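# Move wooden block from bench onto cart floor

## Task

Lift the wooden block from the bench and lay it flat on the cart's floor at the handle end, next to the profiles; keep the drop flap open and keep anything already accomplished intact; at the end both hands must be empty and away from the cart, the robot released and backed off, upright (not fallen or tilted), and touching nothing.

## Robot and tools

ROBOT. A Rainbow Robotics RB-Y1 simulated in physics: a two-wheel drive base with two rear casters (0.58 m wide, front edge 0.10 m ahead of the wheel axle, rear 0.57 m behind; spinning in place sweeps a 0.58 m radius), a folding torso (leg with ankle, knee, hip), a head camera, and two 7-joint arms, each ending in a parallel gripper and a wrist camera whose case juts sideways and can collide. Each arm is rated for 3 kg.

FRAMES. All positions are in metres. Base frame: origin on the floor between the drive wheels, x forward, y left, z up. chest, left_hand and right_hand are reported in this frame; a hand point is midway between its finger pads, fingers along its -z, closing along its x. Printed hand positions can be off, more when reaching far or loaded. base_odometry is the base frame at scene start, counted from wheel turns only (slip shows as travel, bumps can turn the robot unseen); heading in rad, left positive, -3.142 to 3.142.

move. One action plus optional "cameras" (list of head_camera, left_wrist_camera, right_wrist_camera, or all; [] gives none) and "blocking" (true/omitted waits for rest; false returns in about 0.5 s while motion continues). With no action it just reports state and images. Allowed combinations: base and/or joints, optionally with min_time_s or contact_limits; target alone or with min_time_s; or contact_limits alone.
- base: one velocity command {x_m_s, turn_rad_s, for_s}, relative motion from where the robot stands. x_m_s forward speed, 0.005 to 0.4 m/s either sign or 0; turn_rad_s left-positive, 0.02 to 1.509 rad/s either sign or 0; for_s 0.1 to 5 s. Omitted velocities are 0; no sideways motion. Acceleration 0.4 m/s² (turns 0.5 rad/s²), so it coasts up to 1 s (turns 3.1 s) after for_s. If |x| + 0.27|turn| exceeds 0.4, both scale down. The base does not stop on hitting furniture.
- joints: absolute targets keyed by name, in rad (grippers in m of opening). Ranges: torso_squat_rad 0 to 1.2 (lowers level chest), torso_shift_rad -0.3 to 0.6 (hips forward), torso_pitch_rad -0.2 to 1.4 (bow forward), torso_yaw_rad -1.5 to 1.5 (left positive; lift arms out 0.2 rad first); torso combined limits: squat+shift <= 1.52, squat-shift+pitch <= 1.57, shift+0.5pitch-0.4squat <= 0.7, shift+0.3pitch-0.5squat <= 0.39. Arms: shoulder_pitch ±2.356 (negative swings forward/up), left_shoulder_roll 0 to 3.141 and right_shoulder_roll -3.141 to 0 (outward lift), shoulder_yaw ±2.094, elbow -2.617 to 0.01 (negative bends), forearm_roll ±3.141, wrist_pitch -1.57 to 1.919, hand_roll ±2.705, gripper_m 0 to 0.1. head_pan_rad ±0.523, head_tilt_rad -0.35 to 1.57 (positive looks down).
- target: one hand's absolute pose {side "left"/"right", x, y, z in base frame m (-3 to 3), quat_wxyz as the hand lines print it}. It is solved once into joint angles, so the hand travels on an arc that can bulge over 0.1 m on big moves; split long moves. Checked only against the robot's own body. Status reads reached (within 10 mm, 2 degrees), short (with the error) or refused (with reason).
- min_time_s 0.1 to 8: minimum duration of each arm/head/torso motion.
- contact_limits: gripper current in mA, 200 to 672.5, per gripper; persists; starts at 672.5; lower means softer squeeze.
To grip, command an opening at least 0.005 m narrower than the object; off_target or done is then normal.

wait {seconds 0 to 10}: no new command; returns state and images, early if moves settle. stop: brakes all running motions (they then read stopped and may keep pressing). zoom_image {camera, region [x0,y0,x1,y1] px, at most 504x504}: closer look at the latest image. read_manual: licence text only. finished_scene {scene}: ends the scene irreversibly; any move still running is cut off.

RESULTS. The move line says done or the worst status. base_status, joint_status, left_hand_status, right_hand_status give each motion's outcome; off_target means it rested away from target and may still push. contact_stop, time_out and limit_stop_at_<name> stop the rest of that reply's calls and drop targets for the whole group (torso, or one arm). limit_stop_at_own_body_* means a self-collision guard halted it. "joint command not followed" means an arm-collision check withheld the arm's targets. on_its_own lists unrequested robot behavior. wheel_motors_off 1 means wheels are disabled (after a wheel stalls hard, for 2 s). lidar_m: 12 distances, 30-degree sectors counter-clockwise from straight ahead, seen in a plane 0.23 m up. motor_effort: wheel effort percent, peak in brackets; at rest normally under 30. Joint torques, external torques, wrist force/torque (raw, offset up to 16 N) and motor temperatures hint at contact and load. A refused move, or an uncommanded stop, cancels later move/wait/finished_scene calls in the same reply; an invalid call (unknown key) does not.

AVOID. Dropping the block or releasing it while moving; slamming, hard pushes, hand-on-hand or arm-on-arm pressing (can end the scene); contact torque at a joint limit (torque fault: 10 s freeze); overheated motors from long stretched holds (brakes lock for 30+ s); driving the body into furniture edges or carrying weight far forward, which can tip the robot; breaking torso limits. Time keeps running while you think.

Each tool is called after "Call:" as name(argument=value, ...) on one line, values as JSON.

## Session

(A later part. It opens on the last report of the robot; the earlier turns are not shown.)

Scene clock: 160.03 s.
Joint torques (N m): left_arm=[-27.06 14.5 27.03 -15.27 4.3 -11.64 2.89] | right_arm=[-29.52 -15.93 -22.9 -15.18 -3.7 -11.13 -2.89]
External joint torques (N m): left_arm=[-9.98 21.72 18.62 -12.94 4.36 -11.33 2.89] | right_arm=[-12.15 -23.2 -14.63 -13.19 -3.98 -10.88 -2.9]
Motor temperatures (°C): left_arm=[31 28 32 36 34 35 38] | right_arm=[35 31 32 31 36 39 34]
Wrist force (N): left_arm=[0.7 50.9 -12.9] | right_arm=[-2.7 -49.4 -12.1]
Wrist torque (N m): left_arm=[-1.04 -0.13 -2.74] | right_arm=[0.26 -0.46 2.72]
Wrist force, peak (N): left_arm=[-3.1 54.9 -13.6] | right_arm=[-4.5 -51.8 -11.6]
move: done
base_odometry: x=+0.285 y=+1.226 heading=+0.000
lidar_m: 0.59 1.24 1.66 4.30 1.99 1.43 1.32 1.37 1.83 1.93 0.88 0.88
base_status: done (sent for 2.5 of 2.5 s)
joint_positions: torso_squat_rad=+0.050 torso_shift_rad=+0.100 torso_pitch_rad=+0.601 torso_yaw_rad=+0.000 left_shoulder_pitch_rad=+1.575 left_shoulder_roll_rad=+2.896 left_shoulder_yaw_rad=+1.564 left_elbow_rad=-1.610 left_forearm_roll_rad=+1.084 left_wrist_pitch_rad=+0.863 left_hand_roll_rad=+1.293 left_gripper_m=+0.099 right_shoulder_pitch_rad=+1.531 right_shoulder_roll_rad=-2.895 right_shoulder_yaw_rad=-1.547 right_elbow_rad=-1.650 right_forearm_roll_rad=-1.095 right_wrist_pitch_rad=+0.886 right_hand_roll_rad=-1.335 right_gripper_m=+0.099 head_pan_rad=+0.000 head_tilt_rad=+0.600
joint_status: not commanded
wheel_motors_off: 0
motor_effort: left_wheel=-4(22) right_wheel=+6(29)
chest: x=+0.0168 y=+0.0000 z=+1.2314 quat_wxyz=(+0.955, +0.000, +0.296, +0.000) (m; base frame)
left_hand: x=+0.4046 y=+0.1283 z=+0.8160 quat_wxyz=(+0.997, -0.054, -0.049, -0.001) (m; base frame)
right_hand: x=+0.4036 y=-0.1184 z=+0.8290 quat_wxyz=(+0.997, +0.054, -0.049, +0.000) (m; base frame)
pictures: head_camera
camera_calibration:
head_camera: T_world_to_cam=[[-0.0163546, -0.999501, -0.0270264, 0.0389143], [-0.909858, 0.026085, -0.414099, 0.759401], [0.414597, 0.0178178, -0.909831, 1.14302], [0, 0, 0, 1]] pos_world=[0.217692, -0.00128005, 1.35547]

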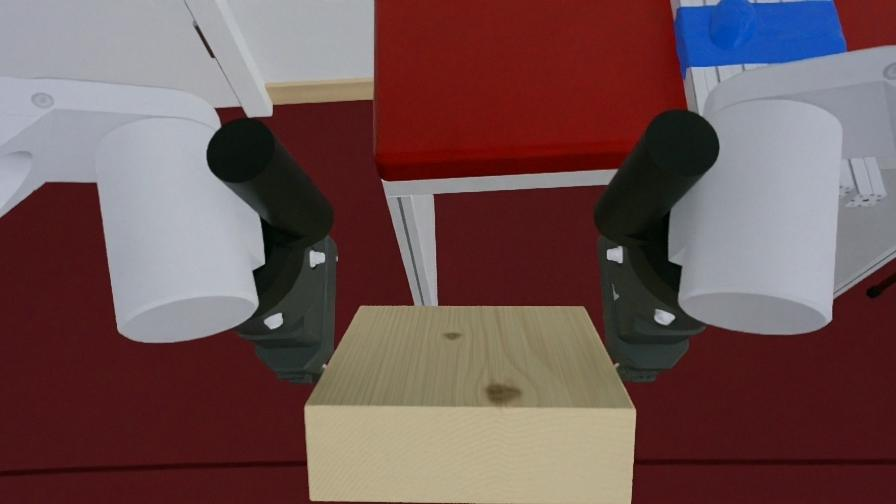

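Call:
wait(seconds=0.2)

Scene clock: 161.33 s.
Joint torques (N m): left_arm=[-26.77 14.56 27.19 -15.19 4.31 -11.65 2.84] | right_arm=[-29.82 -16.23 -23.4 -15.04 -3.77 -11.25 -3]
External joint torques (N m): left_arm=[-9.69 21.78 18.79 -12.87 4.37 -11.34 2.85] | right_arm=[-12.45 -23.5 -15.13 -13.06 -4.05 -11 -3]
Motor temperatures (°C): left_arm=[31 28 32 36 34 35 38] | right_arm=[35 31 32 31 36 40 34]
Wrist force (N): left_arm=[1.2 51.2 -12.8] | right_arm=[-2.6 -49.4 -12.1]
Wrist torque (N m): left_arm=[-1.09 -0.15 -2.73] | right_arm=[0.31 -0.47 2.68]
Wrist force, peak (N): left_arm=[0.5 52.0 -13.7] | right_arm=[-3.0 -50.0 -12.5]
base_odometry: x=+0.285 y=+1.226 heading=+0.000
lidar_m: 0.60 1.26 1.68 4.28 2.01 1.43 1.32 1.36 1.83 1.94 0.89 0.90
base_status: done (sent for 2.5 of 2.5 s)
joint_positions: torso_squat_rad=+0.050 torso_shift_rad=+0.100 torso_pitch_rad=+0.601 torso_yaw_rad=+0.000 left_shoulder_pitch_rad=+1.575 left_shoulder_roll_rad=+2.896 left_shoulder_yaw_rad=+1.564 left_elbow_rad=-1.610 left_forearm_roll_rad=+1.084 left_wrist_pitch_rad=+0.863 left_hand_roll_rad=+1.293 left_gripper_m=+0.099 right_shoulder_pitch_rad=+1.531 right_shoulder_roll_rad=-2.895 right_shoulder_yaw_rad=-1.547 right_elbow_rad=-1.650 right_forearm_roll_rad=-1.095 right_wrist_pitch_rad=+0.886 right_hand_roll_rad=-1.335 right_gripper_m=+0.099 head_pan_rad=+0.000 head_tilt_rad=+0.600
joint_status: not commanded
wheel_motors_off: 0
motor_effort: left_wheel=-6(22) right_wheel=+8(29)
chest: x=+0.0168 y=+0.0000 z=+1.2314 quat_wxyz=(+0.955, +0.000, +0.296, +0.000) (m; base frame)
left_hand: x=+0.4046 y=+0.1283 z=+0.8160 quat_wxyz=(+0.997, -0.054, -0.049, -0.001) (m; base frame)
right_hand: x=+0.4036 y=-0.1184 z=+0.8289 quat_wxyz=(+0.997, +0.054, -0.049, +0.000) (m; base frame)
wait: 0.20 s; at rest from the start
pictures: head_camera, left_wrist_camera, right_wrist_camera
camera_calibration:
head_camera: T_world_to_cam=[[-0.0163553, -0.999501, -0.0270257, 0.0389138], [-0.90987, 0.0260848, -0.414072, 0.759389], [0.414571, 0.0178176, -0.909843, 1.14302], [0, 0, 0, 1]] pos_world=[0.217721, -0.00127989, 1.35546]
left_wrist_camera: T_world_to_cam=[[0.995871, 0.0296898, 0.0857821, -0.477265], [-0.0227708, -0.833077, 0.552688, -0.305884], [0.0878723, -0.552359, -0.828962, 0.784225], [0, 0, 0, 1]] pos_world=[0.399418, 0.192519, 0.860092]
right_wrist_camera: T_world_to_cam=[[-0.991726, -0.020974, -0.126645, 0.501497], [-0.0923715, 0.801684, 0.590568, -0.330293], [0.0891428, 0.597381, -0.796988, 0.767581], [0, 0, 0, 1]] pos_world=[0.398414, -0.183229, 0.870325]

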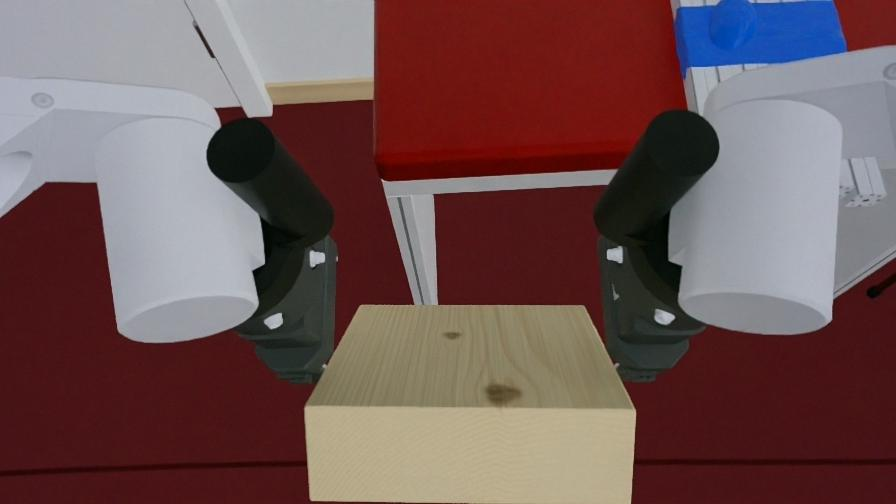

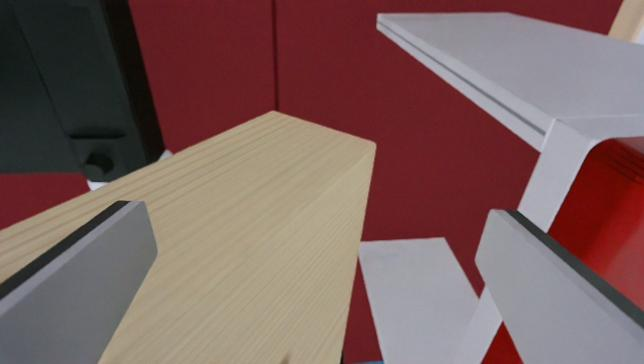

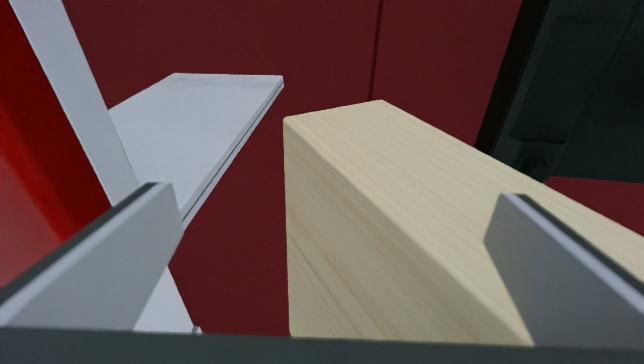

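Call:
move(joints={"left_shoulder_pitch_rad": 1.571, "left_shoulder_roll_rad": 2.913, "left_shoulder_yaw_rad": 1.569, "left_elbow_rad": -1.610, "left_forearm_roll_rad": 1.082, "left_wrist_pitch_rad": 0.865, "left_hand_roll_rad": 1.300, "right_shoulder_pitch_rad": 1.526, "right_shoulder_roll_rad": -2.911, "right_shoulder_yaw_rad": -1.5505, "right_elbow_rad": -1.6525, "right_forearm_roll_rad": -1.09, "right_wrist_pitch_rad": 0.887, "right_hand_roll_rad": -1.343}, min_time_s=0.8)

Scene clock: 179.57 s.
Joint torques (N m): left_arm=[-30.63 23.42 31.32 -18.96 5.69 -15.15 4.25] | right_arm=[-34.74 -25.75 -27.59 -19.21 -4.83 -15.17 -4.08]
External joint torques (N m): left_arm=[-13.52 30.57 22.93 -16.62 5.75 -14.85 4.26] | right_arm=[-17.36 -32.96 -19.33 -17.21 -5.11 -14.93 -4.09]
Motor temperatures (°C): left_arm=[32 28 33 37 34 37 38] | right_arm=[36 31 33 32 36 41 34]
Wrist force (N): left_arm=[1.0 70.1 -12.4] | right_arm=[-3.2 -68.3 -11.7]
Wrist torque (N m): left_arm=[-1.48 -0.07 -3.77] | right_arm=[0.52 -0.41 3.76]
Wrist force, peak (N): left_arm=[0.9 71.1 -11.7] | right_arm=[-3.6 -69.2 -11.6]
move: done
base_odometry: x=+0.285 y=+1.226 heading=+0.000
lidar_m: 0.60 1.25 1.65 4.29 2.00 1.43 1.33 1.36 1.83 1.93 0.89 0.89
base_status: not commanded
joint_positions: torso_squat_rad=+0.050 torso_shift_rad=+0.100 torso_pitch_rad=+0.601 torso_yaw_rad=+0.000 left_shoulder_pitch_rad=+1.574 left_shoulder_roll_rad=+2.905 left_shoulder_yaw_rad=+1.564 left_elbow_rad=-1.606 left_forearm_roll_rad=+1.081 left_wrist_pitch_rad=+0.869 left_hand_roll_rad=+1.299 left_gripper_m=+0.099 right_shoulder_pitch_rad=+1.530 right_shoulder_roll_rad=-2.902 right_shoulder_yaw_rad=-1.546 right_elbow_rad=-1.648 right_forearm_roll_rad=-1.089 right_wrist_pitch_rad=+0.891 right_hand_roll_rad=-1.342 right_gripper_m=+0.099 head_pan_rad=+0.000 head_tilt_rad=+0.600
joint_status: all done
wheel_motors_off: 0
motor_effort: left_wheel=-6(6) right_wheel=+8(9)
chest: x=+0.0168 y=+0.0000 z=+1.2314 quat_wxyz=(+0.955, +0.000, +0.296, +0.000) (m; base frame)
left_hand: x=+0.4040 y=+0.1265 z=+0.8149 quat_wxyz=(+0.997, -0.052, -0.048, -0.001) (m; base frame)
right_hand: x=+0.4029 y=-0.1172 z=+0.8279 quat_wxyz=(+0.997, +0.052, -0.049, +0.001) (m; base frame)
pictures: head_camera, left_wrist_camera, right_wrist_camera
camera_calibration:
head_camera: T_world_to_cam=[[-0.0163553, -0.999501, -0.0270259, 0.038914], [-0.90987, 0.0260849, -0.414072, 0.759389], [0.414571, 0.0178178, -0.909843, 1.14302], [0, 0, 0, 1]] pos_world=[0.217721, -0.00128001, 1.35546]
left_wrist_camera: T_world_to_cam=[[0.995935, 0.0297906, 0.0850085, -0.475992], [-0.0219281, -0.835155, 0.549577, -0.304343], [0.0873676, -0.549207, -0.831107, 0.78392], [0, 0, 0, 1]] pos_world=[0.398894, 0.19054, 0.859244]
right_wrist_camera: T_world_to_cam=[[-0.991645, -0.0222392, -0.127064, 0.500885], [-0.0932299, 0.804337, 0.586814, -0.326925], [0.0891524, 0.593757, -0.79969, 0.767908], [0, 0, 0, 1]] pos_world=[0.39776, -0.181854, 0.869577]

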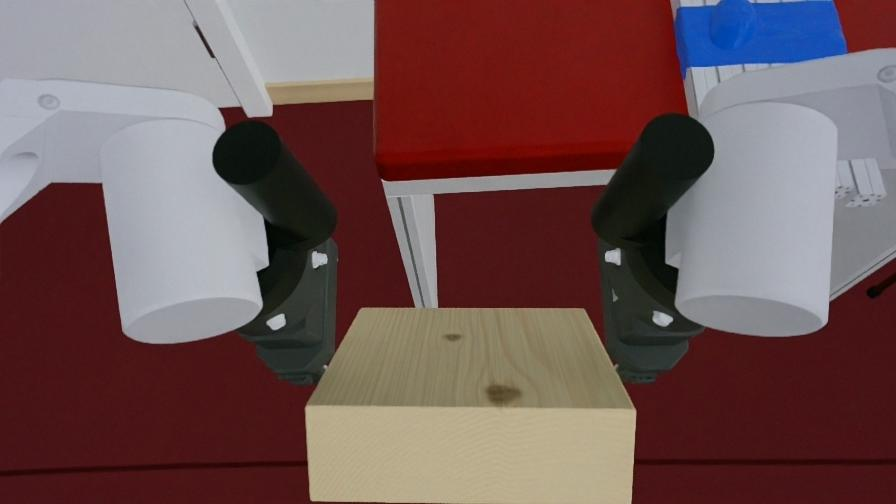

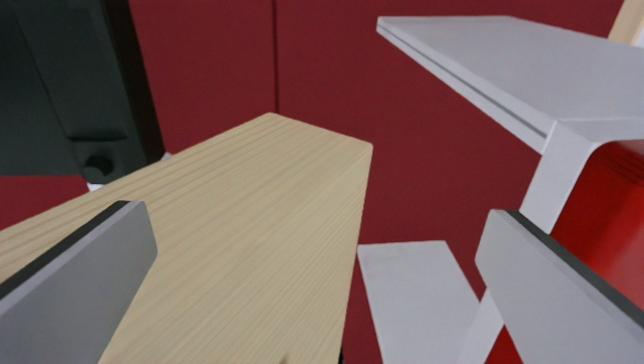

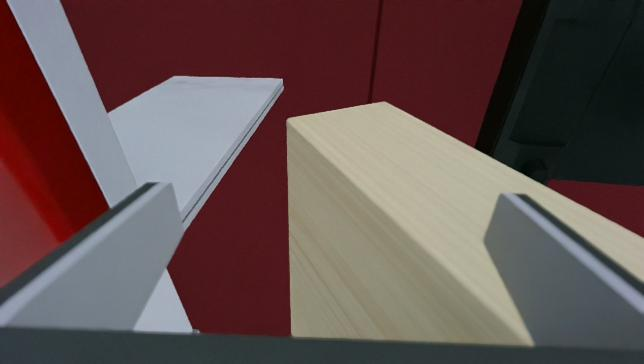

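Call:
move(base={"x_m_s": -0.1, "for_s": 1.0}, cameras=[])

Call:
move(base={"turn_rad_s": -0.5, "for_s": 3.1416}, cameras=["head_camera"])

Scene clock: 191.33 s.
Joint torques (N m): left_arm=[-29.79 22.99 31.58 -19.5 5.91 -15.44 4.23] | right_arm=[-34.16 -25.26 -28.34 -19.89 -5.07 -15.29 -4.05]
External joint torques (N m): left_arm=[-12.67 30.14 23.19 -17.16 5.97 -15.15 4.23] | right_arm=[-16.77 -32.47 -20.09 -17.89 -5.35 -15.06 -4.05]
Motor temperatures (°C): left_arm=[32 29 33 37 35 38 38] | right_arm=[36 31 33 33 36 44 35]
Wrist force (N): left_arm=[0.8 69.6 -11.9] | right_arm=[-3.7 -67.6 -12.0]
Wrist torque (N m): left_arm=[-1.36 -0.05 -3.74] | right_arm=[0.45 -0.39 3.78]
Wrist force, peak (N): left_arm=[0.5 71.0 -11.5] | right_arm=[-3.5 -69.0 -11.3]
move: done
base_odometry: x=+0.185 y=+1.226 heading=-0.001
lidar_m: 0.70 1.35 1.81 4.41 1.85 1.32 1.22 1.26 1.70 2.40 1.12 0.95
base_status: done (sent for 1 of 1 s)
joint_positions: torso_squat_rad=+0.050 torso_shift_rad=+0.100 torso_pitch_rad=+0.601 torso_yaw_rad=+0.000 left_shoulder_pitch_rad=+1.574 left_shoulder_roll_rad=+2.905 left_shoulder_yaw_rad=+1.564 left_elbow_rad=-1.606 left_forearm_roll_rad=+1.080 left_wrist_pitch_rad=+0.869 left_hand_roll_rad=+1.299 left_gripper_m=+0.099 right_shoulder_pitch_rad=+1.530 right_shoulder_roll_rad=-2.903 right_shoulder_yaw_rad=-1.545 right_elbow_rad=-1.648 right_forearm_roll_rad=-1.089 right_wrist_pitch_rad=+0.891 right_hand_roll_rad=-1.342 right_gripper_m=+0.099 head_pan_rad=+0.000 head_tilt_rad=+0.600
joint_status: not commanded
wheel_motors_off: 0
motor_effort: left_wheel=-4(28) right_wheel=+6(21)
chest: x=+0.0168 y=+0.0000 z=+1.2314 quat_wxyz=(+0.955, +0.000, +0.296, +0.000) (m; base frame)
left_hand: x=+0.4041 y=+0.1265 z=+0.8149 quat_wxyz=(+0.997, -0.052, -0.048, -0.001) (m; base frame)
right_hand: x=+0.4029 y=-0.1172 z=+0.8279 quat_wxyz=(+0.997, +0.052, -0.049, +0.001) (m; base frame)
pictures: none
No camera images: "cameras" was empty.

Scene clock: 195.80 s.
Joint torques (N m): left_arm=[-29.8 23 31.99 -19.36 5.84 -15.44 4.27] | right_arm=[-34.18 -25.14 -28.36 -19.87 -4.95 -15.39 -3.99]
External joint torques (N m): left_arm=[-12.68 30.15 23.6 -17.02 5.89 -15.14 4.28] | right_arm=[-16.8 -32.35 -20.11 -17.87 -5.23 -15.15 -3.99]
Motor temperatures (°C): left_arm=[32 29 33 38 35 39 38] | right_arm=[36 31 33 33 36 45 35]
Wrist force (N): left_arm=[1.2 70.5 -12.4] | right_arm=[-3.7 -68.6 -11.3]
Wrist torque (N m): left_arm=[-1.48 -0.03 -3.78] | right_arm=[0.54 -0.44 3.75]
Wrist force, peak (N): left_arm=[1.3 71.0 -12.3] | right_arm=[-3.8 -69.2 -11.6]
move: done
base_odometry: x=+0.185 y=+1.226 heading=-1.567
lidar_m: 2.42 1.25 0.96 0.73 1.38 1.82 4.37 1.81 1.30 1.22 1.25 1.68
base_status: done (sent for 3.13 of 3.13 s)
joint_positions: torso_squat_rad=+0.050 torso_shift_rad=+0.100 torso_pitch_rad=+0.601 torso_yaw_rad=+0.000 left_shoulder_pitch_rad=+1.574 left_shoulder_roll_rad=+2.905 left_shoulder_yaw_rad=+1.563 left_elbow_rad=-1.606 left_forearm_roll_rad=+1.080 left_wrist_pitch_rad=+0.869 left_hand_roll_rad=+1.299 left_gripper_m=+0.099 right_shoulder_pitch_rad=+1.530 right_shoulder_roll_rad=-2.903 right_shoulder_yaw_rad=-1.545 right_elbow_rad=-1.648 right_forearm_roll_rad=-1.089 right_wrist_pitch_rad=+0.891 right_hand_roll_rad=-1.342 right_gripper_m=+0.099 head_pan_rad=+0.000 head_tilt_rad=+0.600
joint_status: not commanded
wheel_motors_off: 0
motor_effort: left_wheel=+15(42) right_wheel=-1(39)
chest: x=+0.0168 y=+0.0001 z=+1.2314 quat_wxyz=(+0.955, +0.000, +0.296, +0.000) (m; base frame)
left_hand: x=+0.4041 y=+0.1265 z=+0.8149 quat_wxyz=(+0.997, -0.052, -0.048, -0.001) (m; base frame)
right_hand: x=+0.4029 y=-0.1171 z=+0.8279 quat_wxyz=(+0.997, +0.052, -0.049, +0.001) (m; base frame)
pictures: head_camera
camera_calibration:
head_camera: T_world_to_cam=[[-0.0163133, -0.999502, -0.0270257, 0.0389315], [-0.909886, 0.0260459, -0.41404, 0.759363], [0.414538, 0.0178359, -0.909857, 1.14302], [0, 0, 0, 1]] pos_world=[0.217745, -0.00125309, 1.35544]

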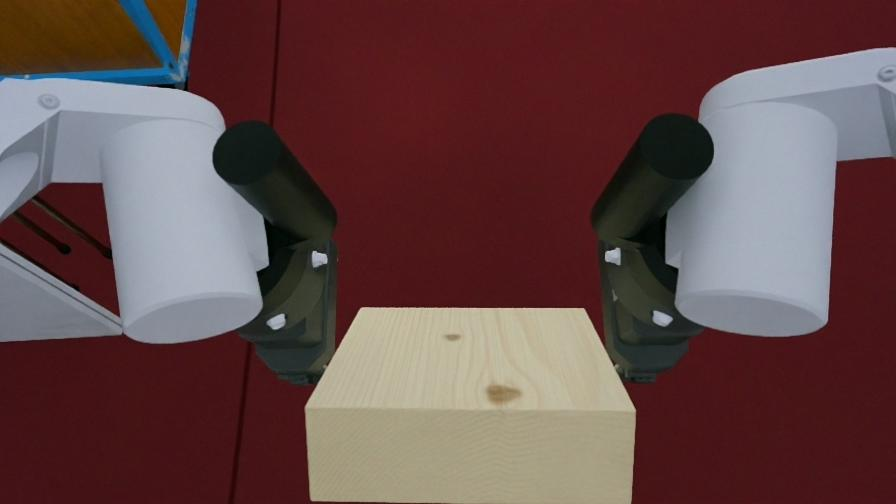

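Call:
move(base={"x_m_s": 0.33, "for_s": 4.93}, cameras=[])

Call:
move(base={"turn_rad_s": 0.5, "for_s": 3.1333}, cameras=["head_camera"])

Scene clock: 203.00 s.
Joint torques (N m): left_arm=[-29.17 22.67 31.95 -19.6 6.06 -15.44 4.13] | right_arm=[-33.9 -24.79 -28.36 -20.22 -5.25 -15.43 -4.03]
External joint torques (N m): left_arm=[-12.05 29.81 23.56 -17.26 6.12 -15.14 4.14] | right_arm=[-16.52 -32 -20.11 -18.22 -5.53 -15.19 -4.04]
Motor temperatures (°C): left_arm=[33 29 33 38 35 40 38] | right_arm=[37 32 33 33 36 46 35]
Wrist force (N): left_arm=[1.7 70.7 -11.3] | right_arm=[-2.6 -68.5 -11.0]
Wrist torque (N m): left_arm=[-1.49 -0.10 -3.80] | right_arm=[0.52 -0.41 3.76]
Wrist force, peak (N): left_arm=[2.0 71.4 -11.5] | right_arm=[-3.6 -69.1 -11.9]
move: done
base_odometry: x=+0.191 y=-0.402 heading=-1.566
lidar_m: 4.04 0.87 0.62 0.61 0.69 1.15 4.78 1.73 1.22 1.16 1.20 1.61
base_status: done (sent for 4.93 of 4.93 s)
joint_positions: torso_squat_rad=+0.050 torso_shift_rad=+0.100 torso_pitch_rad=+0.601 torso_yaw_rad=+0.000 left_shoulder_pitch_rad=+1.574 left_shoulder_roll_rad=+2.905 left_shoulder_yaw_rad=+1.563 left_elbow_rad=-1.606 left_forearm_roll_rad=+1.080 left_wrist_pitch_rad=+0.869 left_hand_roll_rad=+1.299 left_gripper_m=+0.099 right_shoulder_pitch_rad=+1.530 right_shoulder_roll_rad=-2.903 right_shoulder_yaw_rad=-1.545 right_elbow_rad=-1.648 right_forearm_roll_rad=-1.089 right_wrist_pitch_rad=+0.891 right_hand_roll_rad=-1.342 right_gripper_m=+0.099 head_pan_rad=+0.000 head_tilt_rad=+0.600
joint_status: not commanded
wheel_motors_off: 0
motor_effort: left_wheel=+2(44) right_wheel=-1(30)
chest: x=+0.0169 y=+0.0001 z=+1.2314 quat_wxyz=(+0.955, +0.000, +0.296, +0.000) (m; base frame)
left_hand: x=+0.4041 y=+0.1265 z=+0.8148 quat_wxyz=(+0.997, -0.052, -0.048, -0.001) (m; base frame)
right_hand: x=+0.4030 y=-0.1171 z=+0.8278 quat_wxyz=(+0.997, +0.052, -0.049, +0.001) (m; base frame)
pictures: none
No camera images: "cameras" was empty.

Scene clock: 207.50 s.
Joint torques (N m): left_arm=[-29.11 22.74 32.01 -19.82 5.99 -15.48 4.3] | right_arm=[-33.85 -24.73 -28.49 -20.17 -5.11 -15.43 -4.06]
External joint torques (N m): left_arm=[-12 29.88 23.62 -17.48 6.04 -15.18 4.31] | right_arm=[-16.46 -31.93 -20.24 -18.17 -5.4 -15.19 -4.06]
Motor temperatures (°C): left_arm=[33 29 33 38 35 40 38] | right_arm=[37 32 33 33 36 46 35]
Wrist force (N): left_arm=[1.5 70.2 -11.5] | right_arm=[-3.5 -68.4 -11.9]
Wrist torque (N m): left_arm=[-1.39 0.00 -3.81] | right_arm=[0.53 -0.42 3.78]
Wrist force, peak (N): left_arm=[1.5 71.4 -11.7] | right_arm=[-3.8 -69.3 -11.2]
move: done
base_odometry: x=+0.191 y=-0.401 heading=+0.000
lidar_m: 0.58 0.61 1.12 4.88 1.76 1.26 1.16 1.19 1.61 4.10 0.87 0.62
base_status: done (sent for 3.13 of 3.13 s)
joint_positions: torso_squat_rad=+0.050 torso_shift_rad=+0.100 torso_pitch_rad=+0.601 torso_yaw_rad=+0.000 left_shoulder_pitch_rad=+1.574 left_shoulder_roll_rad=+2.905 left_shoulder_yaw_rad=+1.563 left_elbow_rad=-1.606 left_forearm_roll_rad=+1.080 left_wrist_pitch_rad=+0.869 left_hand_roll_rad=+1.299 left_gripper_m=+0.099 right_shoulder_pitch_rad=+1.530 right_shoulder_roll_rad=-2.903 right_shoulder_yaw_rad=-1.545 right_elbow_rad=-1.648 right_forearm_roll_rad=-1.089 right_wrist_pitch_rad=+0.891 right_hand_roll_rad=-1.342 right_gripper_m=+0.099 head_pan_rad=+0.000 head_tilt_rad=+0.600
joint_status: not commanded
wheel_motors_off: 0
motor_effort: left_wheel=-3(36) right_wheel=+14(31)
chest: x=+0.0169 y=+0.0001 z=+1.2314 quat_wxyz=(+0.955, +0.000, +0.296, +0.000) (m; base frame)
left_hand: x=+0.4041 y=+0.1265 z=+0.8148 quat_wxyz=(+0.997, -0.052, -0.048, -0.001) (m; base frame)
right_hand: x=+0.4030 y=-0.1171 z=+0.8278 quat_wxyz=(+0.997, +0.052, -0.049, +0.001) (m; base frame)
pictures: head_camera
camera_calibration:
head_camera: T_world_to_cam=[[-0.016306, -0.999503, -0.0269843, 0.0389007], [-0.909966, 0.0260187, -0.413865, 0.759226], [0.414361, 0.0178063, -0.909938, 1.14304], [0, 0, 0, 1]] pos_world=[0.217871, -0.00122618, 1.35537]

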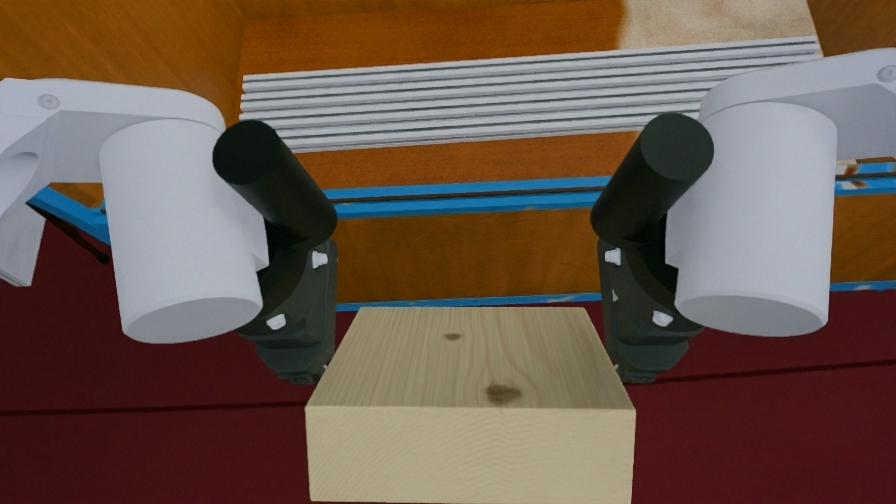

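Call:
move(base={"turn_rad_s": 0.5, "for_s": 3.1333}, joints={"torso_pitch_rad": 0.25}, min_time_s=3, cameras=[])

Call:
move(base={"x_m_s": 0.33, "for_s": 4.93}, cameras=[])

Call:
move(base={"turn_rad_s": -0.5, "for_s": 3.14})

Scene clock: 229.17 s.
Joint torques (N m): left_arm=[-34.29 22.11 34.79 -16.67 5.11 -16.02 4.12] | right_arm=[-37.3 -23.76 -30.49 -16.29 -4.08 -15.8 -4.1]
External joint torques (N m): left_arm=[-13.66 30.03 24.63 -17.08 5.65 -15.56 4.14] | right_arm=[-16.76 -31.58 -20.68 -16.94 -4.85 -15.44 -4.12]
Motor temperatures (°C): left_arm=[33 29 34 39 35 41 38] | right_arm=[37 32 34 34 36 48 35]
Wrist force (N): left_arm=[-4.8 71.0 -10.2] | right_arm=[-9.5 -69.5 -9.0]
Wrist torque (N m): left_arm=[-1.50 -0.15 -3.90] | right_arm=[0.62 -0.44 3.90]
Wrist force, peak (N): left_arm=[-4.0 72.7 -11.0] | right_arm=[-9.6 -70.1 -9.4]
move: done
base_odometry: x=+0.191 y=-0.402 heading=+1.566
lidar_m: 4.97 1.71 1.20 1.19 1.24 1.64 4.20 0.87 0.62 0.59 0.61 1.20
base_status: done (sent for 3.13 of 3.13 s)
joint_positions: torso_squat_rad=+0.050 torso_shift_rad=+0.100 torso_pitch_rad=+0.251 torso_yaw_rad=+0.000 left_shoulder_pitch_rad=+1.575 left_shoulder_roll_rad=+2.906 left_shoulder_yaw_rad=+1.563 left_elbow_rad=-1.606 left_forearm_roll_rad=+1.081 left_wrist_pitch_rad=+0.869 left_hand_roll_rad=+1.299 left_gripper_m=+0.099 right_shoulder_pitch_rad=+1.530 right_shoulder_roll_rad=-2.903 right_shoulder_yaw_rad=-1.545 right_elbow_rad=-1.648 right_forearm_roll_rad=-1.089 right_wrist_pitch_rad=+0.891 right_hand_roll_rad=-1.342 right_gripper_m=+0.099 head_pan_rad=+0.000 head_tilt_rad=+0.600
joint_status: all done
wheel_motors_off: 0
motor_effort: left_wheel=-2(23) right_wheel=+18(33)
chest: x=-0.0812 y=+0.0001 z=+1.2759 quat_wxyz=(+0.992, +0.000, +0.125, +0.000) (m; base frame)
left_hand: x=+0.4252 y=+0.1266 z=+1.0170 quat_wxyz=(+0.974, -0.051, -0.221, -0.010) (m; base frame)
right_hand: x=+0.4197 y=-0.1171 z=+1.0289 quat_wxyz=(+0.974, +0.051, -0.222, +0.010) (m; base frame)
pictures: none
No camera images: "cameras" was empty.

Scene clock: 235.27 s.
Joint torques (N m): left_arm=[-34.27 21.88 34.9 -16.22 4.93 -16.01 4.21] | right_arm=[-38.02 -23.68 -30.94 -15.97 -3.96 -15.83 -4.04]
External joint torques (N m): left_arm=[-13.64 29.8 24.74 -16.62 5.48 -15.55 4.23] | right_arm=[-17.49 -31.5 -21.13 -16.63 -4.73 -15.46 -4.06]
Motor temperatures (°C): left_arm=[33 29 34 38 35 42 38] | right_arm=[37 32 34 34 36 48 35]
Wrist force (N): left_arm=[-4.2 70.7 -10.6] | right_arm=[-8.9 -69.6 -8.8]
Wrist torque (N m): left_arm=[-1.48 -0.20 -3.84] | right_arm=[0.67 -0.43 3.92]
Wrist force, peak (N): left_arm=[-4.4 72.3 -11.5] | right_arm=[-10.1 -70.0 -8.7]
move: done
base_odometry: x=+0.199 y=+1.226 heading=+1.566
lidar_m: 4.37 1.75 1.25 1.23 1.28 1.71 2.45 1.26 0.98 0.71 1.37 1.84
base_status: done (sent for 4.93 of 4.93 s)
joint_positions: torso_squat_rad=+0.050 torso_shift_rad=+0.100 torso_pitch_rad=+0.251 torso_yaw_rad=+0.000 left_shoulder_pitch_rad=+1.575 left_shoulder_roll_rad=+2.906 left_shoulder_yaw_rad=+1.563 left_elbow_rad=-1.606 left_forearm_roll_rad=+1.081 left_wrist_pitch_rad=+0.869 left_hand_roll_rad=+1.299 left_gripper_m=+0.099 right_shoulder_pitch_rad=+1.530 right_shoulder_roll_rad=-2.903 right_shoulder_yaw_rad=-1.545 right_elbow_rad=-1.648 right_forearm_roll_rad=-1.089 right_wrist_pitch_rad=+0.891 right_hand_roll_rad=-1.342 right_gripper_m=+0.099 head_pan_rad=+0.000 head_tilt_rad=+0.600
joint_status: not commanded
wheel_motors_off: 0
motor_effort: left_wheel=+12(34) right_wheel=-11(45)
chest: x=-0.0812 y=+0.0001 z=+1.2759 quat_wxyz=(+0.992, +0.000, +0.125, +0.000) (m; base frame)
left_hand: x=+0.4252 y=+0.1266 z=+1.0170 quat_wxyz=(+0.974, -0.051, -0.221, -0.010) (m; base frame)
right_hand: x=+0.4196 y=-0.1170 z=+1.0288 quat_wxyz=(+0.974, +0.051, -0.222, +0.010) (m; base frame)
pictures: none
No camera images: "cameras" was empty.

Scene clock: 239.77 s.
Joint torques (N m): left_arm=[-34.28 21.97 34.85 -16.36 4.92 -16.15 4.16] | right_arm=[-38.04 -23.39 -30.92 -16.02 -4.05 -15.82 -4.04]
External joint torques (N m): left_arm=[-13.64 29.88 24.69 -16.76 5.46 -15.69 4.19] | right_arm=[-17.51 -31.21 -21.11 -16.68 -4.82 -15.46 -4.06]
Motor temperatures (°C): left_arm=[33 29 34 38 35 42 38] | right_arm=[38 32 34 34 36 49 35]
Wrist force (N): left_arm=[-5.0 71.5 -11.3] | right_arm=[-9.9 -69.4 -9.0]
Wrist torque (N m): left_arm=[-1.54 -0.14 -3.86] | right_arm=[0.63 -0.43 3.91]
Wrist force, peak (N): left_arm=[-5.0 72.8 -10.3] | right_arm=[-9.1 -70.1 -9.0]
move: done
base_odometry: x=+0.199 y=+1.226 heading=+0.001
lidar_m: 0.72 1.36 1.84 4.41 1.82 1.30 1.20 1.24 1.67 4.25 1.14 0.99
base_status: done (sent for 3.13 of 3.13 s)
joint_positions: torso_squat_rad=+0.050 torso_shift_rad=+0.100 torso_pitch_rad=+0.251 torso_yaw_rad=+0.000 left_shoulder_pitch_rad=+1.575 left_shoulder_roll_rad=+2.906 left_shoulder_yaw_rad=+1.563 left_elbow_rad=-1.606 left_forearm_roll_rad=+1.081 left_wrist_pitch_rad=+0.869 left_hand_roll_rad=+1.299 left_gripper_m=+0.099 right_shoulder_pitch_rad=+1.530 right_shoulder_roll_rad=-2.903 right_shoulder_yaw_rad=-1.545 right_elbow_rad=-1.648 right_forearm_roll_rad=-1.089 right_wrist_pitch_rad=+0.891 right_hand_roll_rad=-1.342 right_gripper_m=+0.099 head_pan_rad=+0.000 head_tilt_rad=+0.600
joint_status: not commanded
wheel_motors_off: 0
motor_effort: left_wheel=+19(33) right_wheel=-4(43)
chest: x=-0.0812 y=+0.0001 z=+1.2759 quat_wxyz=(+0.992, +0.000, +0.125, +0.000) (m; base frame)
left_hand: x=+0.4251 y=+0.1266 z=+1.0170 quat_wxyz=(+0.974, -0.051, -0.221, -0.010) (m; base frame)
right_hand: x=+0.4196 y=-0.1170 z=+1.0288 quat_wxyz=(+0.974, +0.051, -0.222, +0.010) (m; base frame)
pictures: head_camera, left_wrist_camera, right_wrist_camera
camera_calibration:
head_camera: T_world_to_cam=[[-0.0060391, -0.999503, -0.0309402, 0.0443936], [-0.712919, 0.0260001, -0.700764, 1.07041], [0.70122, 0.0178259, -0.712722, 0.995852], [0, 0, 0, 1]] pos_world=[0.065072, -0.00121117, 1.46124]
left_wrist_camera: T_world_to_cam=[[0.906746, 0.0295788, 0.420638, -0.817568], [-0.208642, -0.8354, 0.508503, -0.293624], [0.366442, -0.548846, -0.751325, 0.750273], [0, 0, 0, 1]] pos_world=[0.405133, 0.190674, 1.05691]
right_wrist_camera: T_world_to_cam=[[-0.888315, -0.0228484, -0.458667, 0.840706], [-0.288759, 0.804409, 0.519177, -0.291781], [0.357093, 0.593636, -0.721166, 0.733785], [0, 0, 0, 1]] pos_world=[0.400528, -0.181681, 1.06627]

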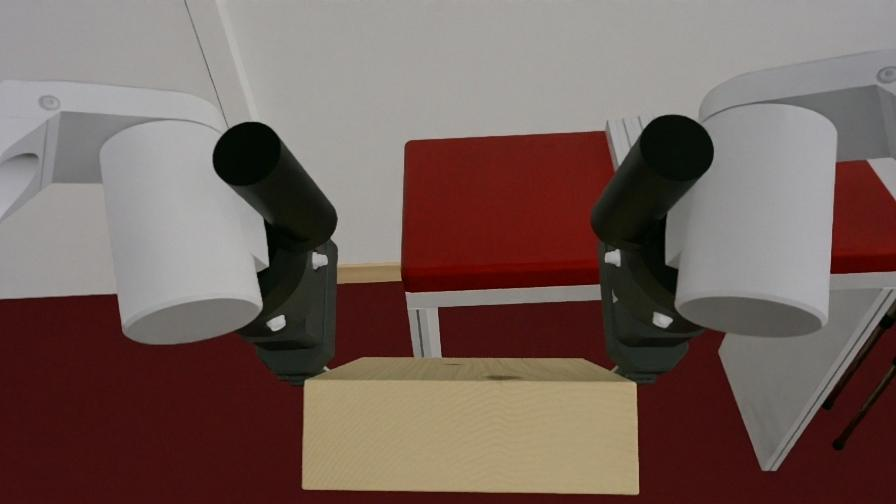

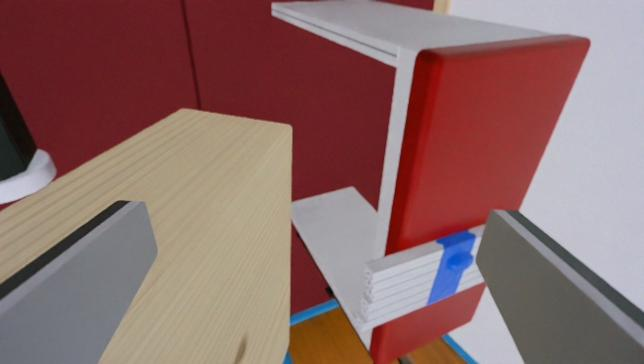

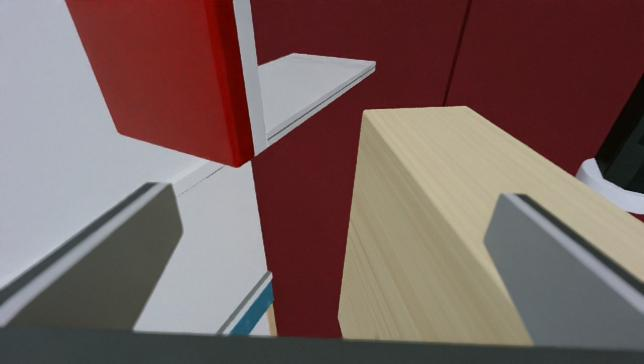

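Call:
move(base={"x_m_s": 0.15, "for_s": 3.03}, cameras=[])

Call:
move(joints={"torso_squat_rad": 0.5}, min_time_s=2)

Scene clock: 248.67 s.
Joint torques (N m): left_arm=[-34.23 21.84 35.05 -16.3 4.98 -16.03 4.2] | right_arm=[-38.19 -23.33 -31.36 -15.96 -4.09 -15.82 -4.11]
External joint torques (N m): left_arm=[-13.59 29.75 24.89 -16.7 5.53 -15.57 4.22] | right_arm=[-17.66 -31.15 -21.56 -16.62 -4.86 -15.45 -4.13]
Motor temperatures (°C): left_arm=[34 29 34 38 35 42 38] | right_arm=[38 32 34 34 36 49 35]
Wrist force (N): left_arm=[-4.4 70.5 -11.6] | right_arm=[-9.2 -68.4 -9.6]
Wrist torque (N m): left_arm=[-1.40 -0.25 -3.84] | right_arm=[0.47 -0.51 3.91]
Wrist force, peak (N): left_arm=[-4.9 72.0 -11.0] | right_arm=[-9.7 -69.9 -8.8]
move: done
base_odometry: x=+0.654 y=+1.226 heading=+0.000
lidar_m: 0.28 0.27 1.21 3.14 2.49 1.78 1.66 1.70 2.30 1.10 0.69 0.92
base_status: done (sent for 3.03 of 3.03 s)
joint_positions: torso_squat_rad=+0.050 torso_shift_rad=+0.100 torso_pitch_rad=+0.251 torso_yaw_rad=+0.000 left_shoulder_pitch_rad=+1.575 left_shoulder_roll_rad=+2.906 left_shoulder_yaw_rad=+1.563 left_elbow_rad=-1.606 left_forearm_roll_rad=+1.081 left_wrist_pitch_rad=+0.869 left_hand_roll_rad=+1.299 left_gripper_m=+0.099 right_shoulder_pitch_rad=+1.530 right_shoulder_roll_rad=-2.903 right_shoulder_yaw_rad=-1.545 right_elbow_rad=-1.648 right_forearm_roll_rad=-1.089 right_wrist_pitch_rad=+0.891 right_hand_roll_rad=-1.342 right_gripper_m=+0.099 head_pan_rad=+0.000 head_tilt_rad=+0.600
joint_status: not commanded
wheel_motors_off: 0
motor_effort: left_wheel=-2(45) right_wheel=+3(33)
chest: x=-0.0812 y=+0.0001 z=+1.2759 quat_wxyz=(+0.992, +0.000, +0.125, +0.000) (m; base frame)
left_hand: x=+0.4251 y=+0.1266 z=+1.0170 quat_wxyz=(+0.974, -0.051, -0.221, -0.010) (m; base frame)
right_hand: x=+0.4196 y=-0.1170 z=+1.0288 quat_wxyz=(+0.974, +0.051, -0.222, +0.010) (m; base frame)
pictures: none
No camera images: "cameras" was empty.

Scene clock: 250.93 s.
Joint torques (N m): left_arm=[-34.56 21.71 35 -16.34 5.08 -16.06 4.11] | right_arm=[-38.24 -23.17 -31.11 -15.97 -4.05 -15.86 -4.04]
External joint torques (N m): left_arm=[-13.93 29.63 24.84 -16.74 5.62 -15.61 4.14] | right_arm=[-17.7 -30.99 -21.3 -16.62 -4.82 -15.5 -4.06]
Motor temperatures (°C): left_arm=[34 29 34 38 35 42 38] | right_arm=[38 32 34 34 36 49 35]
Wrist force (N): left_arm=[-4.7 70.7 -10.9] | right_arm=[-10.1 -69.3 -10.3]
Wrist torque (N m): left_arm=[-1.47 -0.19 -3.85] | right_arm=[0.64 -0.54 3.91]
Wrist force, peak (N): left_arm=[-4.7 72.1 -11.3] | right_arm=[-9.8 -69.7 -9.8]
move: done
base_odometry: x=+0.654 y=+1.226 heading=+0.000
lidar_m: 0.27 0.26 1.22 3.13 2.47 1.78 1.66 1.70 2.28 1.12 0.68 0.93
base_status: not commanded
joint_positions: torso_squat_rad=+0.500 torso_shift_rad=+0.100 torso_pitch_rad=+0.251 torso_yaw_rad=+0.000 left_shoulder_pitch_rad=+1.575 left_shoulder_roll_rad=+2.906 left_shoulder_yaw_rad=+1.563 left_elbow_rad=-1.606 left_forearm_roll_rad=+1.081 left_wrist_pitch_rad=+0.869 left_hand_roll_rad=+1.299 left_gripper_m=+0.099 right_shoulder_pitch_rad=+1.530 right_shoulder_roll_rad=-2.903 right_shoulder_yaw_rad=-1.545 right_elbow_rad=-1.648 right_forearm_roll_rad=-1.089 right_wrist_pitch_rad=+0.891 right_hand_roll_rad=-1.342 right_gripper_m=+0.099 head_pan_rad=+0.000 head_tilt_rad=+0.600
joint_status: all done
wheel_motors_off: 0
motor_effort: left_wheel=-4(5) right_wheel=+5(7)
chest: x=-0.0897 y=+0.0001 z=+1.1915 quat_wxyz=(+0.992, +0.000, +0.125, +0.000) (m; base frame)
left_hand: x=+0.4166 y=+0.1266 z=+0.9327 quat_wxyz=(+0.974, -0.051, -0.221, -0.010) (m; base frame)
right_hand: x=+0.4110 y=-0.1170 z=+0.9446 quat_wxyz=(+0.974, +0.051, -0.222, +0.010) (m; base frame)
pictures: head_camera, left_wrist_camera, right_wrist_camera
camera_calibration:
head_camera: T_world_to_cam=[[-0.00603376, -0.999503, -0.0309413, 0.0417244], [-0.712798, 0.0260002, -0.700888, 1.00534], [0.701344, 0.0178259, -0.7126, 0.941616], [0, 0, 0, 1]] pos_world=[0.056462, -0.00122059, 1.37692]
left_wrist_camera: T_world_to_cam=[[0.906669, 0.0295591, 0.420807, -0.774514], [-0.208755, -0.835396, 0.508464, -0.252492], [0.36657, -0.548853, -0.751257, 0.68997], [0, 0, 0, 1]] pos_world=[0.396596, 0.190656, 0.972648]
right_wrist_camera: T_world_to_cam=[[-0.888251, -0.0228456, -0.458789, 0.794548], [-0.288818, 0.804426, 0.519117, -0.250388], [0.357202, 0.593613, -0.721131, 0.675987], [0, 0, 0, 1]] pos_world=[0.391978, -0.181704, 0.981986]

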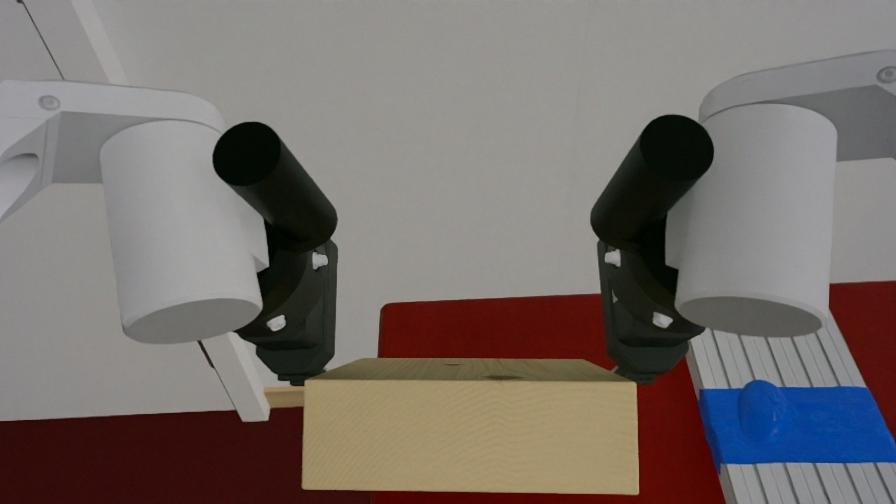

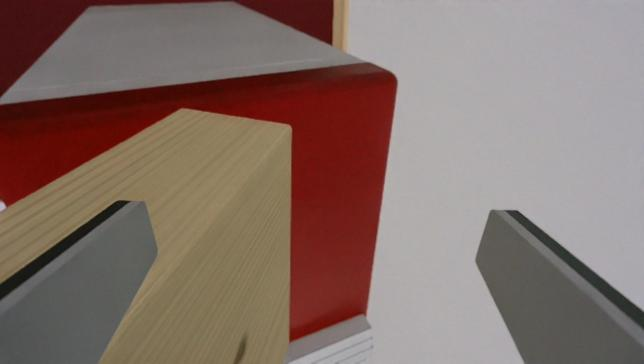

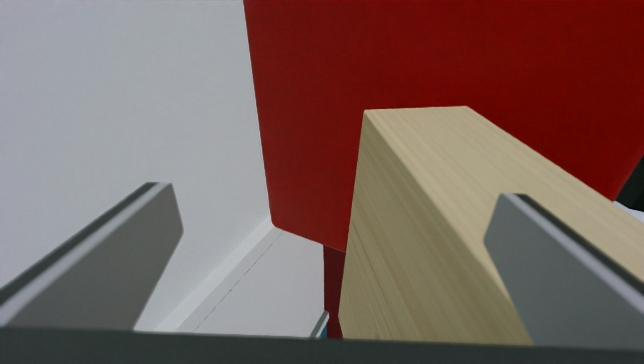

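Call:
move(joints={"torso_squat_rad": 0.57}, min_time_s=1, cameras=["left_wrist_camera"])

Call:
move(base={"x_m_s": -0.05, "for_s": 1.4}, joints={"torso_squat_rad": 0.678}, min_time_s=1.7)

Scene clock: 255.43 s.
Joint torques (N m): left_arm=[-34.09 21.76 35.11 -16.16 4.91 -16.03 4.16] | right_arm=[-38.37 -23.36 -31.2 -15.95 -3.97 -15.8 -4.1]
External joint torques (N m): left_arm=[-13.45 29.68 24.95 -16.56 5.45 -15.57 4.18] | right_arm=[-17.83 -31.18 -21.4 -16.61 -4.74 -15.44 -4.12]
Motor temperatures (°C): left_arm=[34 29 34 38 35 42 38] | right_arm=[38 32 34 34 36 49 35]
Wrist force (N): left_arm=[-3.4 71.0 -10.4] | right_arm=[-9.7 -69.1 -9.1]
Wrist torque (N m): left_arm=[-1.50 -0.07 -3.86] | right_arm=[0.57 -0.54 3.91]
Wrist force, peak (N): left_arm=[-4.7 71.5 -11.1] | right_arm=[-10.1 -69.7 -10.0]
move: done
base_odometry: x=+0.654 y=+1.226 heading=+0.000
lidar_m: 0.26 0.27 1.22 3.14 2.48 1.78 1.65 1.71 2.29 1.11 0.68 0.94
base_status: not commanded
joint_positions: torso_squat_rad=+0.570 torso_shift_rad=+0.100 torso_pitch_rad=+0.251 torso_yaw_rad=+0.000 left_shoulder_pitch_rad=+1.575 left_shoulder_roll_rad=+2.906 left_shoulder_yaw_rad=+1.563 left_elbow_rad=-1.606 left_forearm_roll_rad=+1.081 left_wrist_pitch_rad=+0.869 left_hand_roll_rad=+1.299 left_gripper_m=+0.099 right_shoulder_pitch_rad=+1.530 right_shoulder_roll_rad=-2.903 right_shoulder_yaw_rad=-1.545 right_elbow_rad=-1.648 right_forearm_roll_rad=-1.089 right_wrist_pitch_rad=+0.891 right_hand_roll_rad=-1.342 right_gripper_m=+0.099 head_pan_rad=+0.000 head_tilt_rad=+0.600
joint_status: all done
wheel_motors_off: 0
motor_effort: left_wheel=-4(4) right_wheel=+3(5)
chest: x=-0.0923 y=+0.0001 z=+1.1667 quat_wxyz=(+0.992, +0.000, +0.125, +0.000) (m; base frame)
left_hand: x=+0.4141 y=+0.1266 z=+0.9079 quat_wxyz=(+0.974, -0.051, -0.221, -0.010) (m; base frame)
right_hand: x=+0.4085 y=-0.1170 z=+0.9197 quat_wxyz=(+0.974, +0.051, -0.222, +0.010) (m; base frame)
pictures: left_wrist_camera
camera_calibration:
left_wrist_camera: T_world_to_cam=[[0.906651, 0.0295596, 0.420844, -0.761818], [-0.208776, -0.835396, 0.508455, -0.240381], [0.366601, -0.548853, -0.751241, 0.672216], [0, 0, 0, 1]] pos_world=[0.394082, 0.190653, 0.947826]

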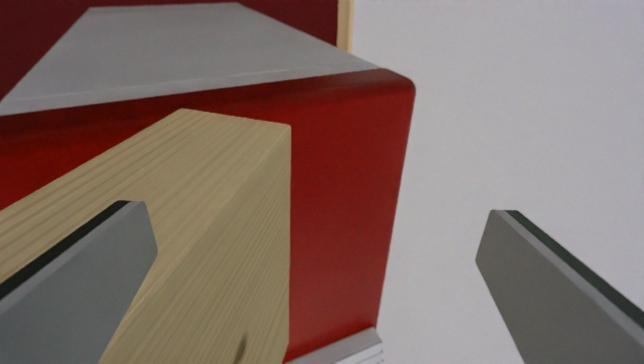

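Scene clock: 257.43 s.
Joint torques (N m): left_arm=[-32.89 22.05 33.71 -15.49 4.62 -16.24 4.14] | right_arm=[-35.71 -24.38 -29.87 -15.85 -4.01 -16.1 -4.04]
External joint torques (N m): left_arm=[-12.25 29.96 23.55 -15.89 5.16 -15.79 4.17] | right_arm=[-15.17 -32.2 -20.07 -16.52 -4.78 -15.73 -4.06]
Motor temperatures (°C): left_arm=[34 29 34 38 35 42 38] | right_arm=[38 32 34 34 36 49 35]
Wrist force (N): left_arm=[-5.4 70.3 -7.1] | right_arm=[-8.1 -67.9 -3.9]
Wrist torque (N m): left_arm=[-1.39 0.00 -3.81] | right_arm=[0.14 -0.19 3.75]
Wrist force, peak (N): left_arm=[-5.9 78.6 23.1] | right_arm=[-7.9 -74.1 25.5]
move: done
base_odometry: x=+0.584 y=+1.226 heading=+0.000
lidar_m: 0.33 0.34 1.31 3.34 2.37 1.70 1.58 1.63 2.18 1.13 0.71 0.88
base_status: done (sent for 1.4 of 1.4 s)
joint_positions: torso_squat_rad=+0.678 torso_shift_rad=+0.100 torso_pitch_rad=+0.250 torso_yaw_rad=+0.000 left_shoulder_pitch_rad=+1.574 left_shoulder_roll_rad=+2.905 left_shoulder_yaw_rad=+1.563 left_elbow_rad=-1.606 left_forearm_roll_rad=+1.081 left_wrist_pitch_rad=+0.869 left_hand_roll_rad=+1.299 left_gripper_m=+0.099 right_shoulder_pitch_rad=+1.530 right_shoulder_roll_rad=-2.903 right_shoulder_yaw_rad=-1.545 right_elbow_rad=-1.648 right_forearm_roll_rad=-1.089 right_wrist_pitch_rad=+0.891 right_hand_roll_rad=-1.342 right_gripper_m=+0.099 head_pan_rad=+0.000 head_tilt_rad=+0.600
joint_status: all done
wheel_motors_off: 0
motor_effort: left_wheel=+1(23) right_wheel=-1(20)
chest: x=-0.0969 y=+0.0001 z=+1.1228 quat_wxyz=(+0.992, +0.000, +0.125, +0.000) (m; base frame)
left_hand: x=+0.4096 y=+0.1264 z=+0.8644 quat_wxyz=(+0.974, -0.051, -0.221, -0.010) (m; base frame)
right_hand: x=+0.4043 y=-0.1170 z=+0.8764 quat_wxyz=(+0.974, +0.051, -0.222, +0.010) (m; base frame)
pictures: head_camera, left_wrist_camera, right_wrist_camera
camera_calibration:
head_camera: T_world_to_cam=[[-0.00602165, -0.999503, -0.0309436, 0.0395503], [-0.712526, 0.026, -0.701164, 0.952415], [0.70162, 0.017826, -0.712329, 0.897338], [0, 0, 0, 1]] pos_world=[0.049269, -0.00122813, 1.30822]
left_wrist_camera: T_world_to_cam=[[0.906385, 0.0295587, 0.421417, -0.739866], [-0.209226, -0.835204, 0.508585, -0.21927], [0.367002, -0.549145, -0.750832, 0.64059], [0, 0, 0, 1]] pos_world=[0.389629, 0.190511, 0.904285]
right_wrist_camera: T_world_to_cam=[[-0.887683, -0.0226382, -0.459898, 0.758077], [-0.289367, 0.804347, 0.518935, -0.216614], [0.35817, 0.593729, -0.720556, 0.628377], [0, 0, 0, 1]] pos_world=[0.385185, -0.181691, 0.913827]

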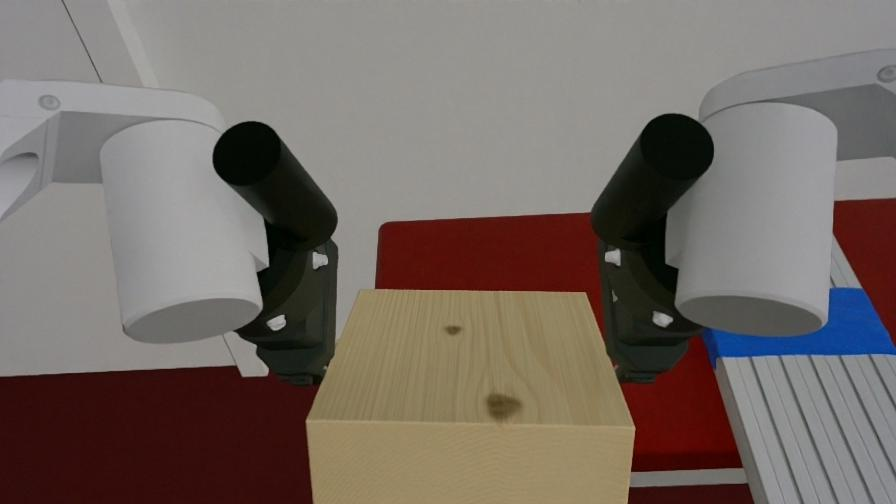

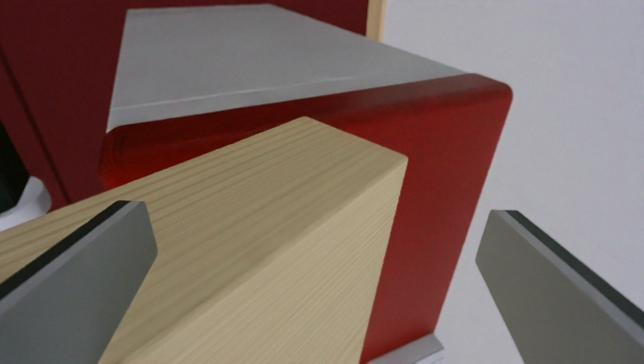

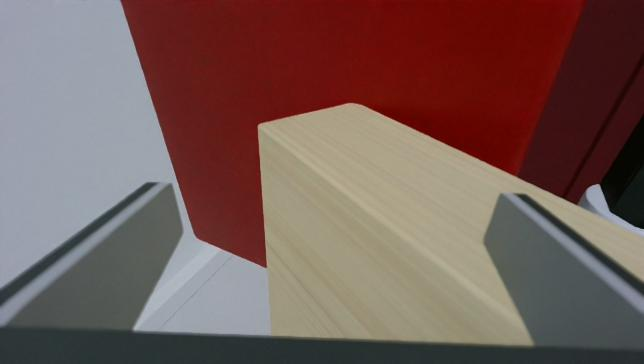

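Call:
move(base={"x_m_s": -0.03, "for_s": 1.2}, joints={"torso_squat_rad": 0.80}, min_time_s=1.8)

Scene clock: 261.40 s.
Joint torques (N m): left_arm=[-33.49 21.43 34.24 -15.55 4.64 -16.28 4.19] | right_arm=[-35.77 -24.4 -29.64 -15.73 -3.86 -15.9 -3.88]
External joint torques (N m): left_arm=[-12.85 29.35 24.08 -15.95 5.18 -15.83 4.22] | right_arm=[-15.23 -32.22 -19.83 -16.4 -4.63 -15.53 -3.9]
Motor temperatures (°C): left_arm=[34 29 34 38 35 43 38] | right_arm=[38 32 34 34 36 50 35]
Wrist force (N): left_arm=[-5.5 69.9 -7.6] | right_arm=[-7.2 -67.4 1.8]
Wrist torque (N m): left_arm=[-1.16 -0.11 -3.85] | right_arm=[0.11 0.17 3.65]
Wrist force, peak (N): left_arm=[-5.1 70.8 -6.2] | right_arm=[-7.6 -68.9 -3.7]
move: done
base_odometry: x=+0.548 y=+1.226 heading=+0.001
lidar_m: 0.38 1.05 1.36 3.48 2.31 1.67 1.55 1.60 2.14 1.14 0.74 0.88
base_status: done (sent for 1.2 of 1.2 s)
joint_positions: torso_squat_rad=+0.800 torso_shift_rad=+0.100 torso_pitch_rad=+0.250 torso_yaw_rad=+0.000 left_shoulder_pitch_rad=+1.574 left_shoulder_roll_rad=+2.906 left_shoulder_yaw_rad=+1.563 left_elbow_rad=-1.606 left_forearm_roll_rad=+1.081 left_wrist_pitch_rad=+0.869 left_hand_roll_rad=+1.299 left_gripper_m=+0.099 right_shoulder_pitch_rad=+1.530 right_shoulder_roll_rad=-2.903 right_shoulder_yaw_rad=-1.545 right_elbow_rad=-1.648 right_forearm_roll_rad=-1.089 right_wrist_pitch_rad=+0.891 right_hand_roll_rad=-1.342 right_gripper_m=+0.099 head_pan_rad=+0.000 head_tilt_rad=+0.600
joint_status: all done
wheel_motors_off: 0
motor_effort: left_wheel=+5(18) right_wheel=-2(22)
chest: x=-0.1027 y=+0.0001 z=+1.0656 quat_wxyz=(+0.992, +0.000, +0.125, +0.000) (m; base frame)
left_hand: x=+0.4038 y=+0.1264 z=+0.8072 quat_wxyz=(+0.974, -0.051, -0.221, -0.010) (m; base frame)
right_hand: x=+0.3985 y=-0.1170 z=+0.8194 quat_wxyz=(+0.974, +0.051, -0.222, +0.010) (m; base frame)
pictures: head_camera, left_wrist_camera, right_wrist_camera
camera_calibration:
head_camera: T_world_to_cam=[[-0.00601438, -0.999503, -0.0309452, 0.0377418], [-0.712367, 0.026, -0.701325, 0.908337], [0.701781, 0.0178263, -0.712169, 0.860573], [0, 0, 0, 1]] pos_world=[0.043362, -0.00123455, 1.25108]
left_wrist_camera: T_world_to_cam=[[0.90637, 0.0294932, 0.421453, -0.710469], [-0.209273, -0.835239, 0.508508, -0.191337], [0.367012, -0.549095, -0.750864, 0.599842], [0, 0, 0, 1]] pos_world=[0.383757, 0.190512, 0.847125]
right_wrist_camera: T_world_to_cam=[[-0.887609, -0.022697, -0.460038, 0.726714], [-0.289538, 0.804268, 0.518962, -0.188699], [0.358215, 0.593834, -0.720447, 0.589206], [0, 0, 0, 1]] pos_world=[0.37934, -0.181631, 0.856736]

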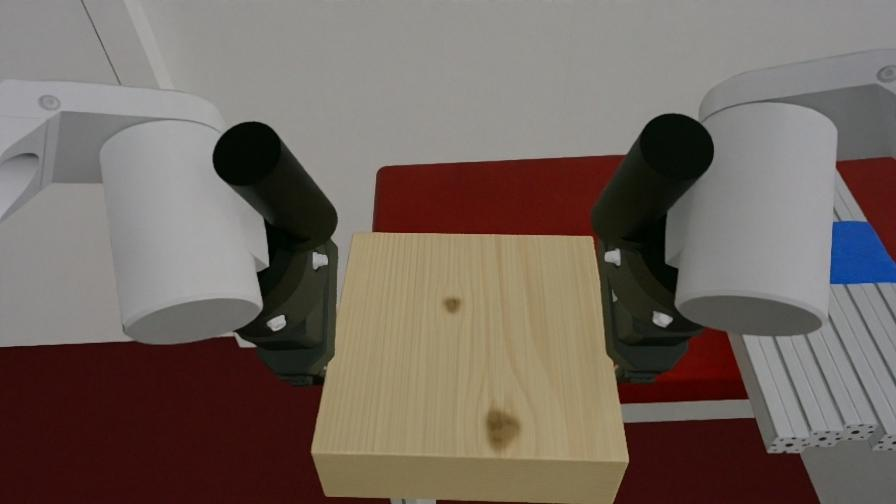

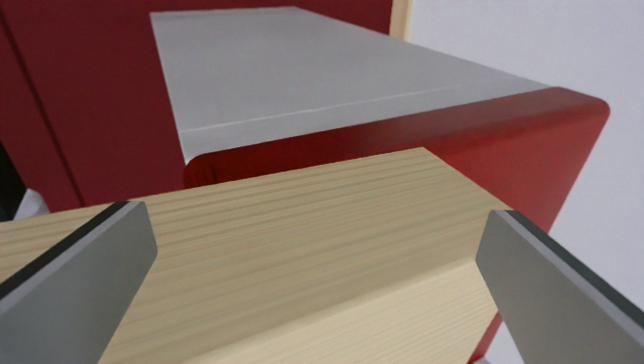

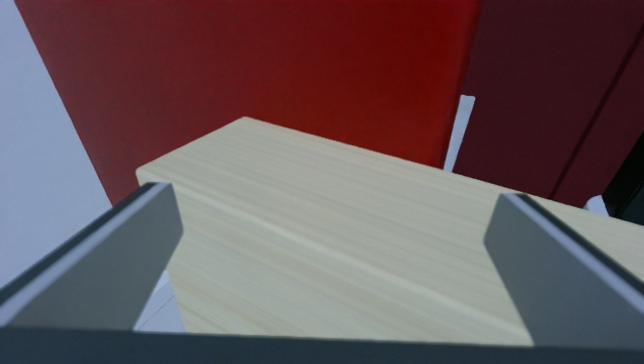

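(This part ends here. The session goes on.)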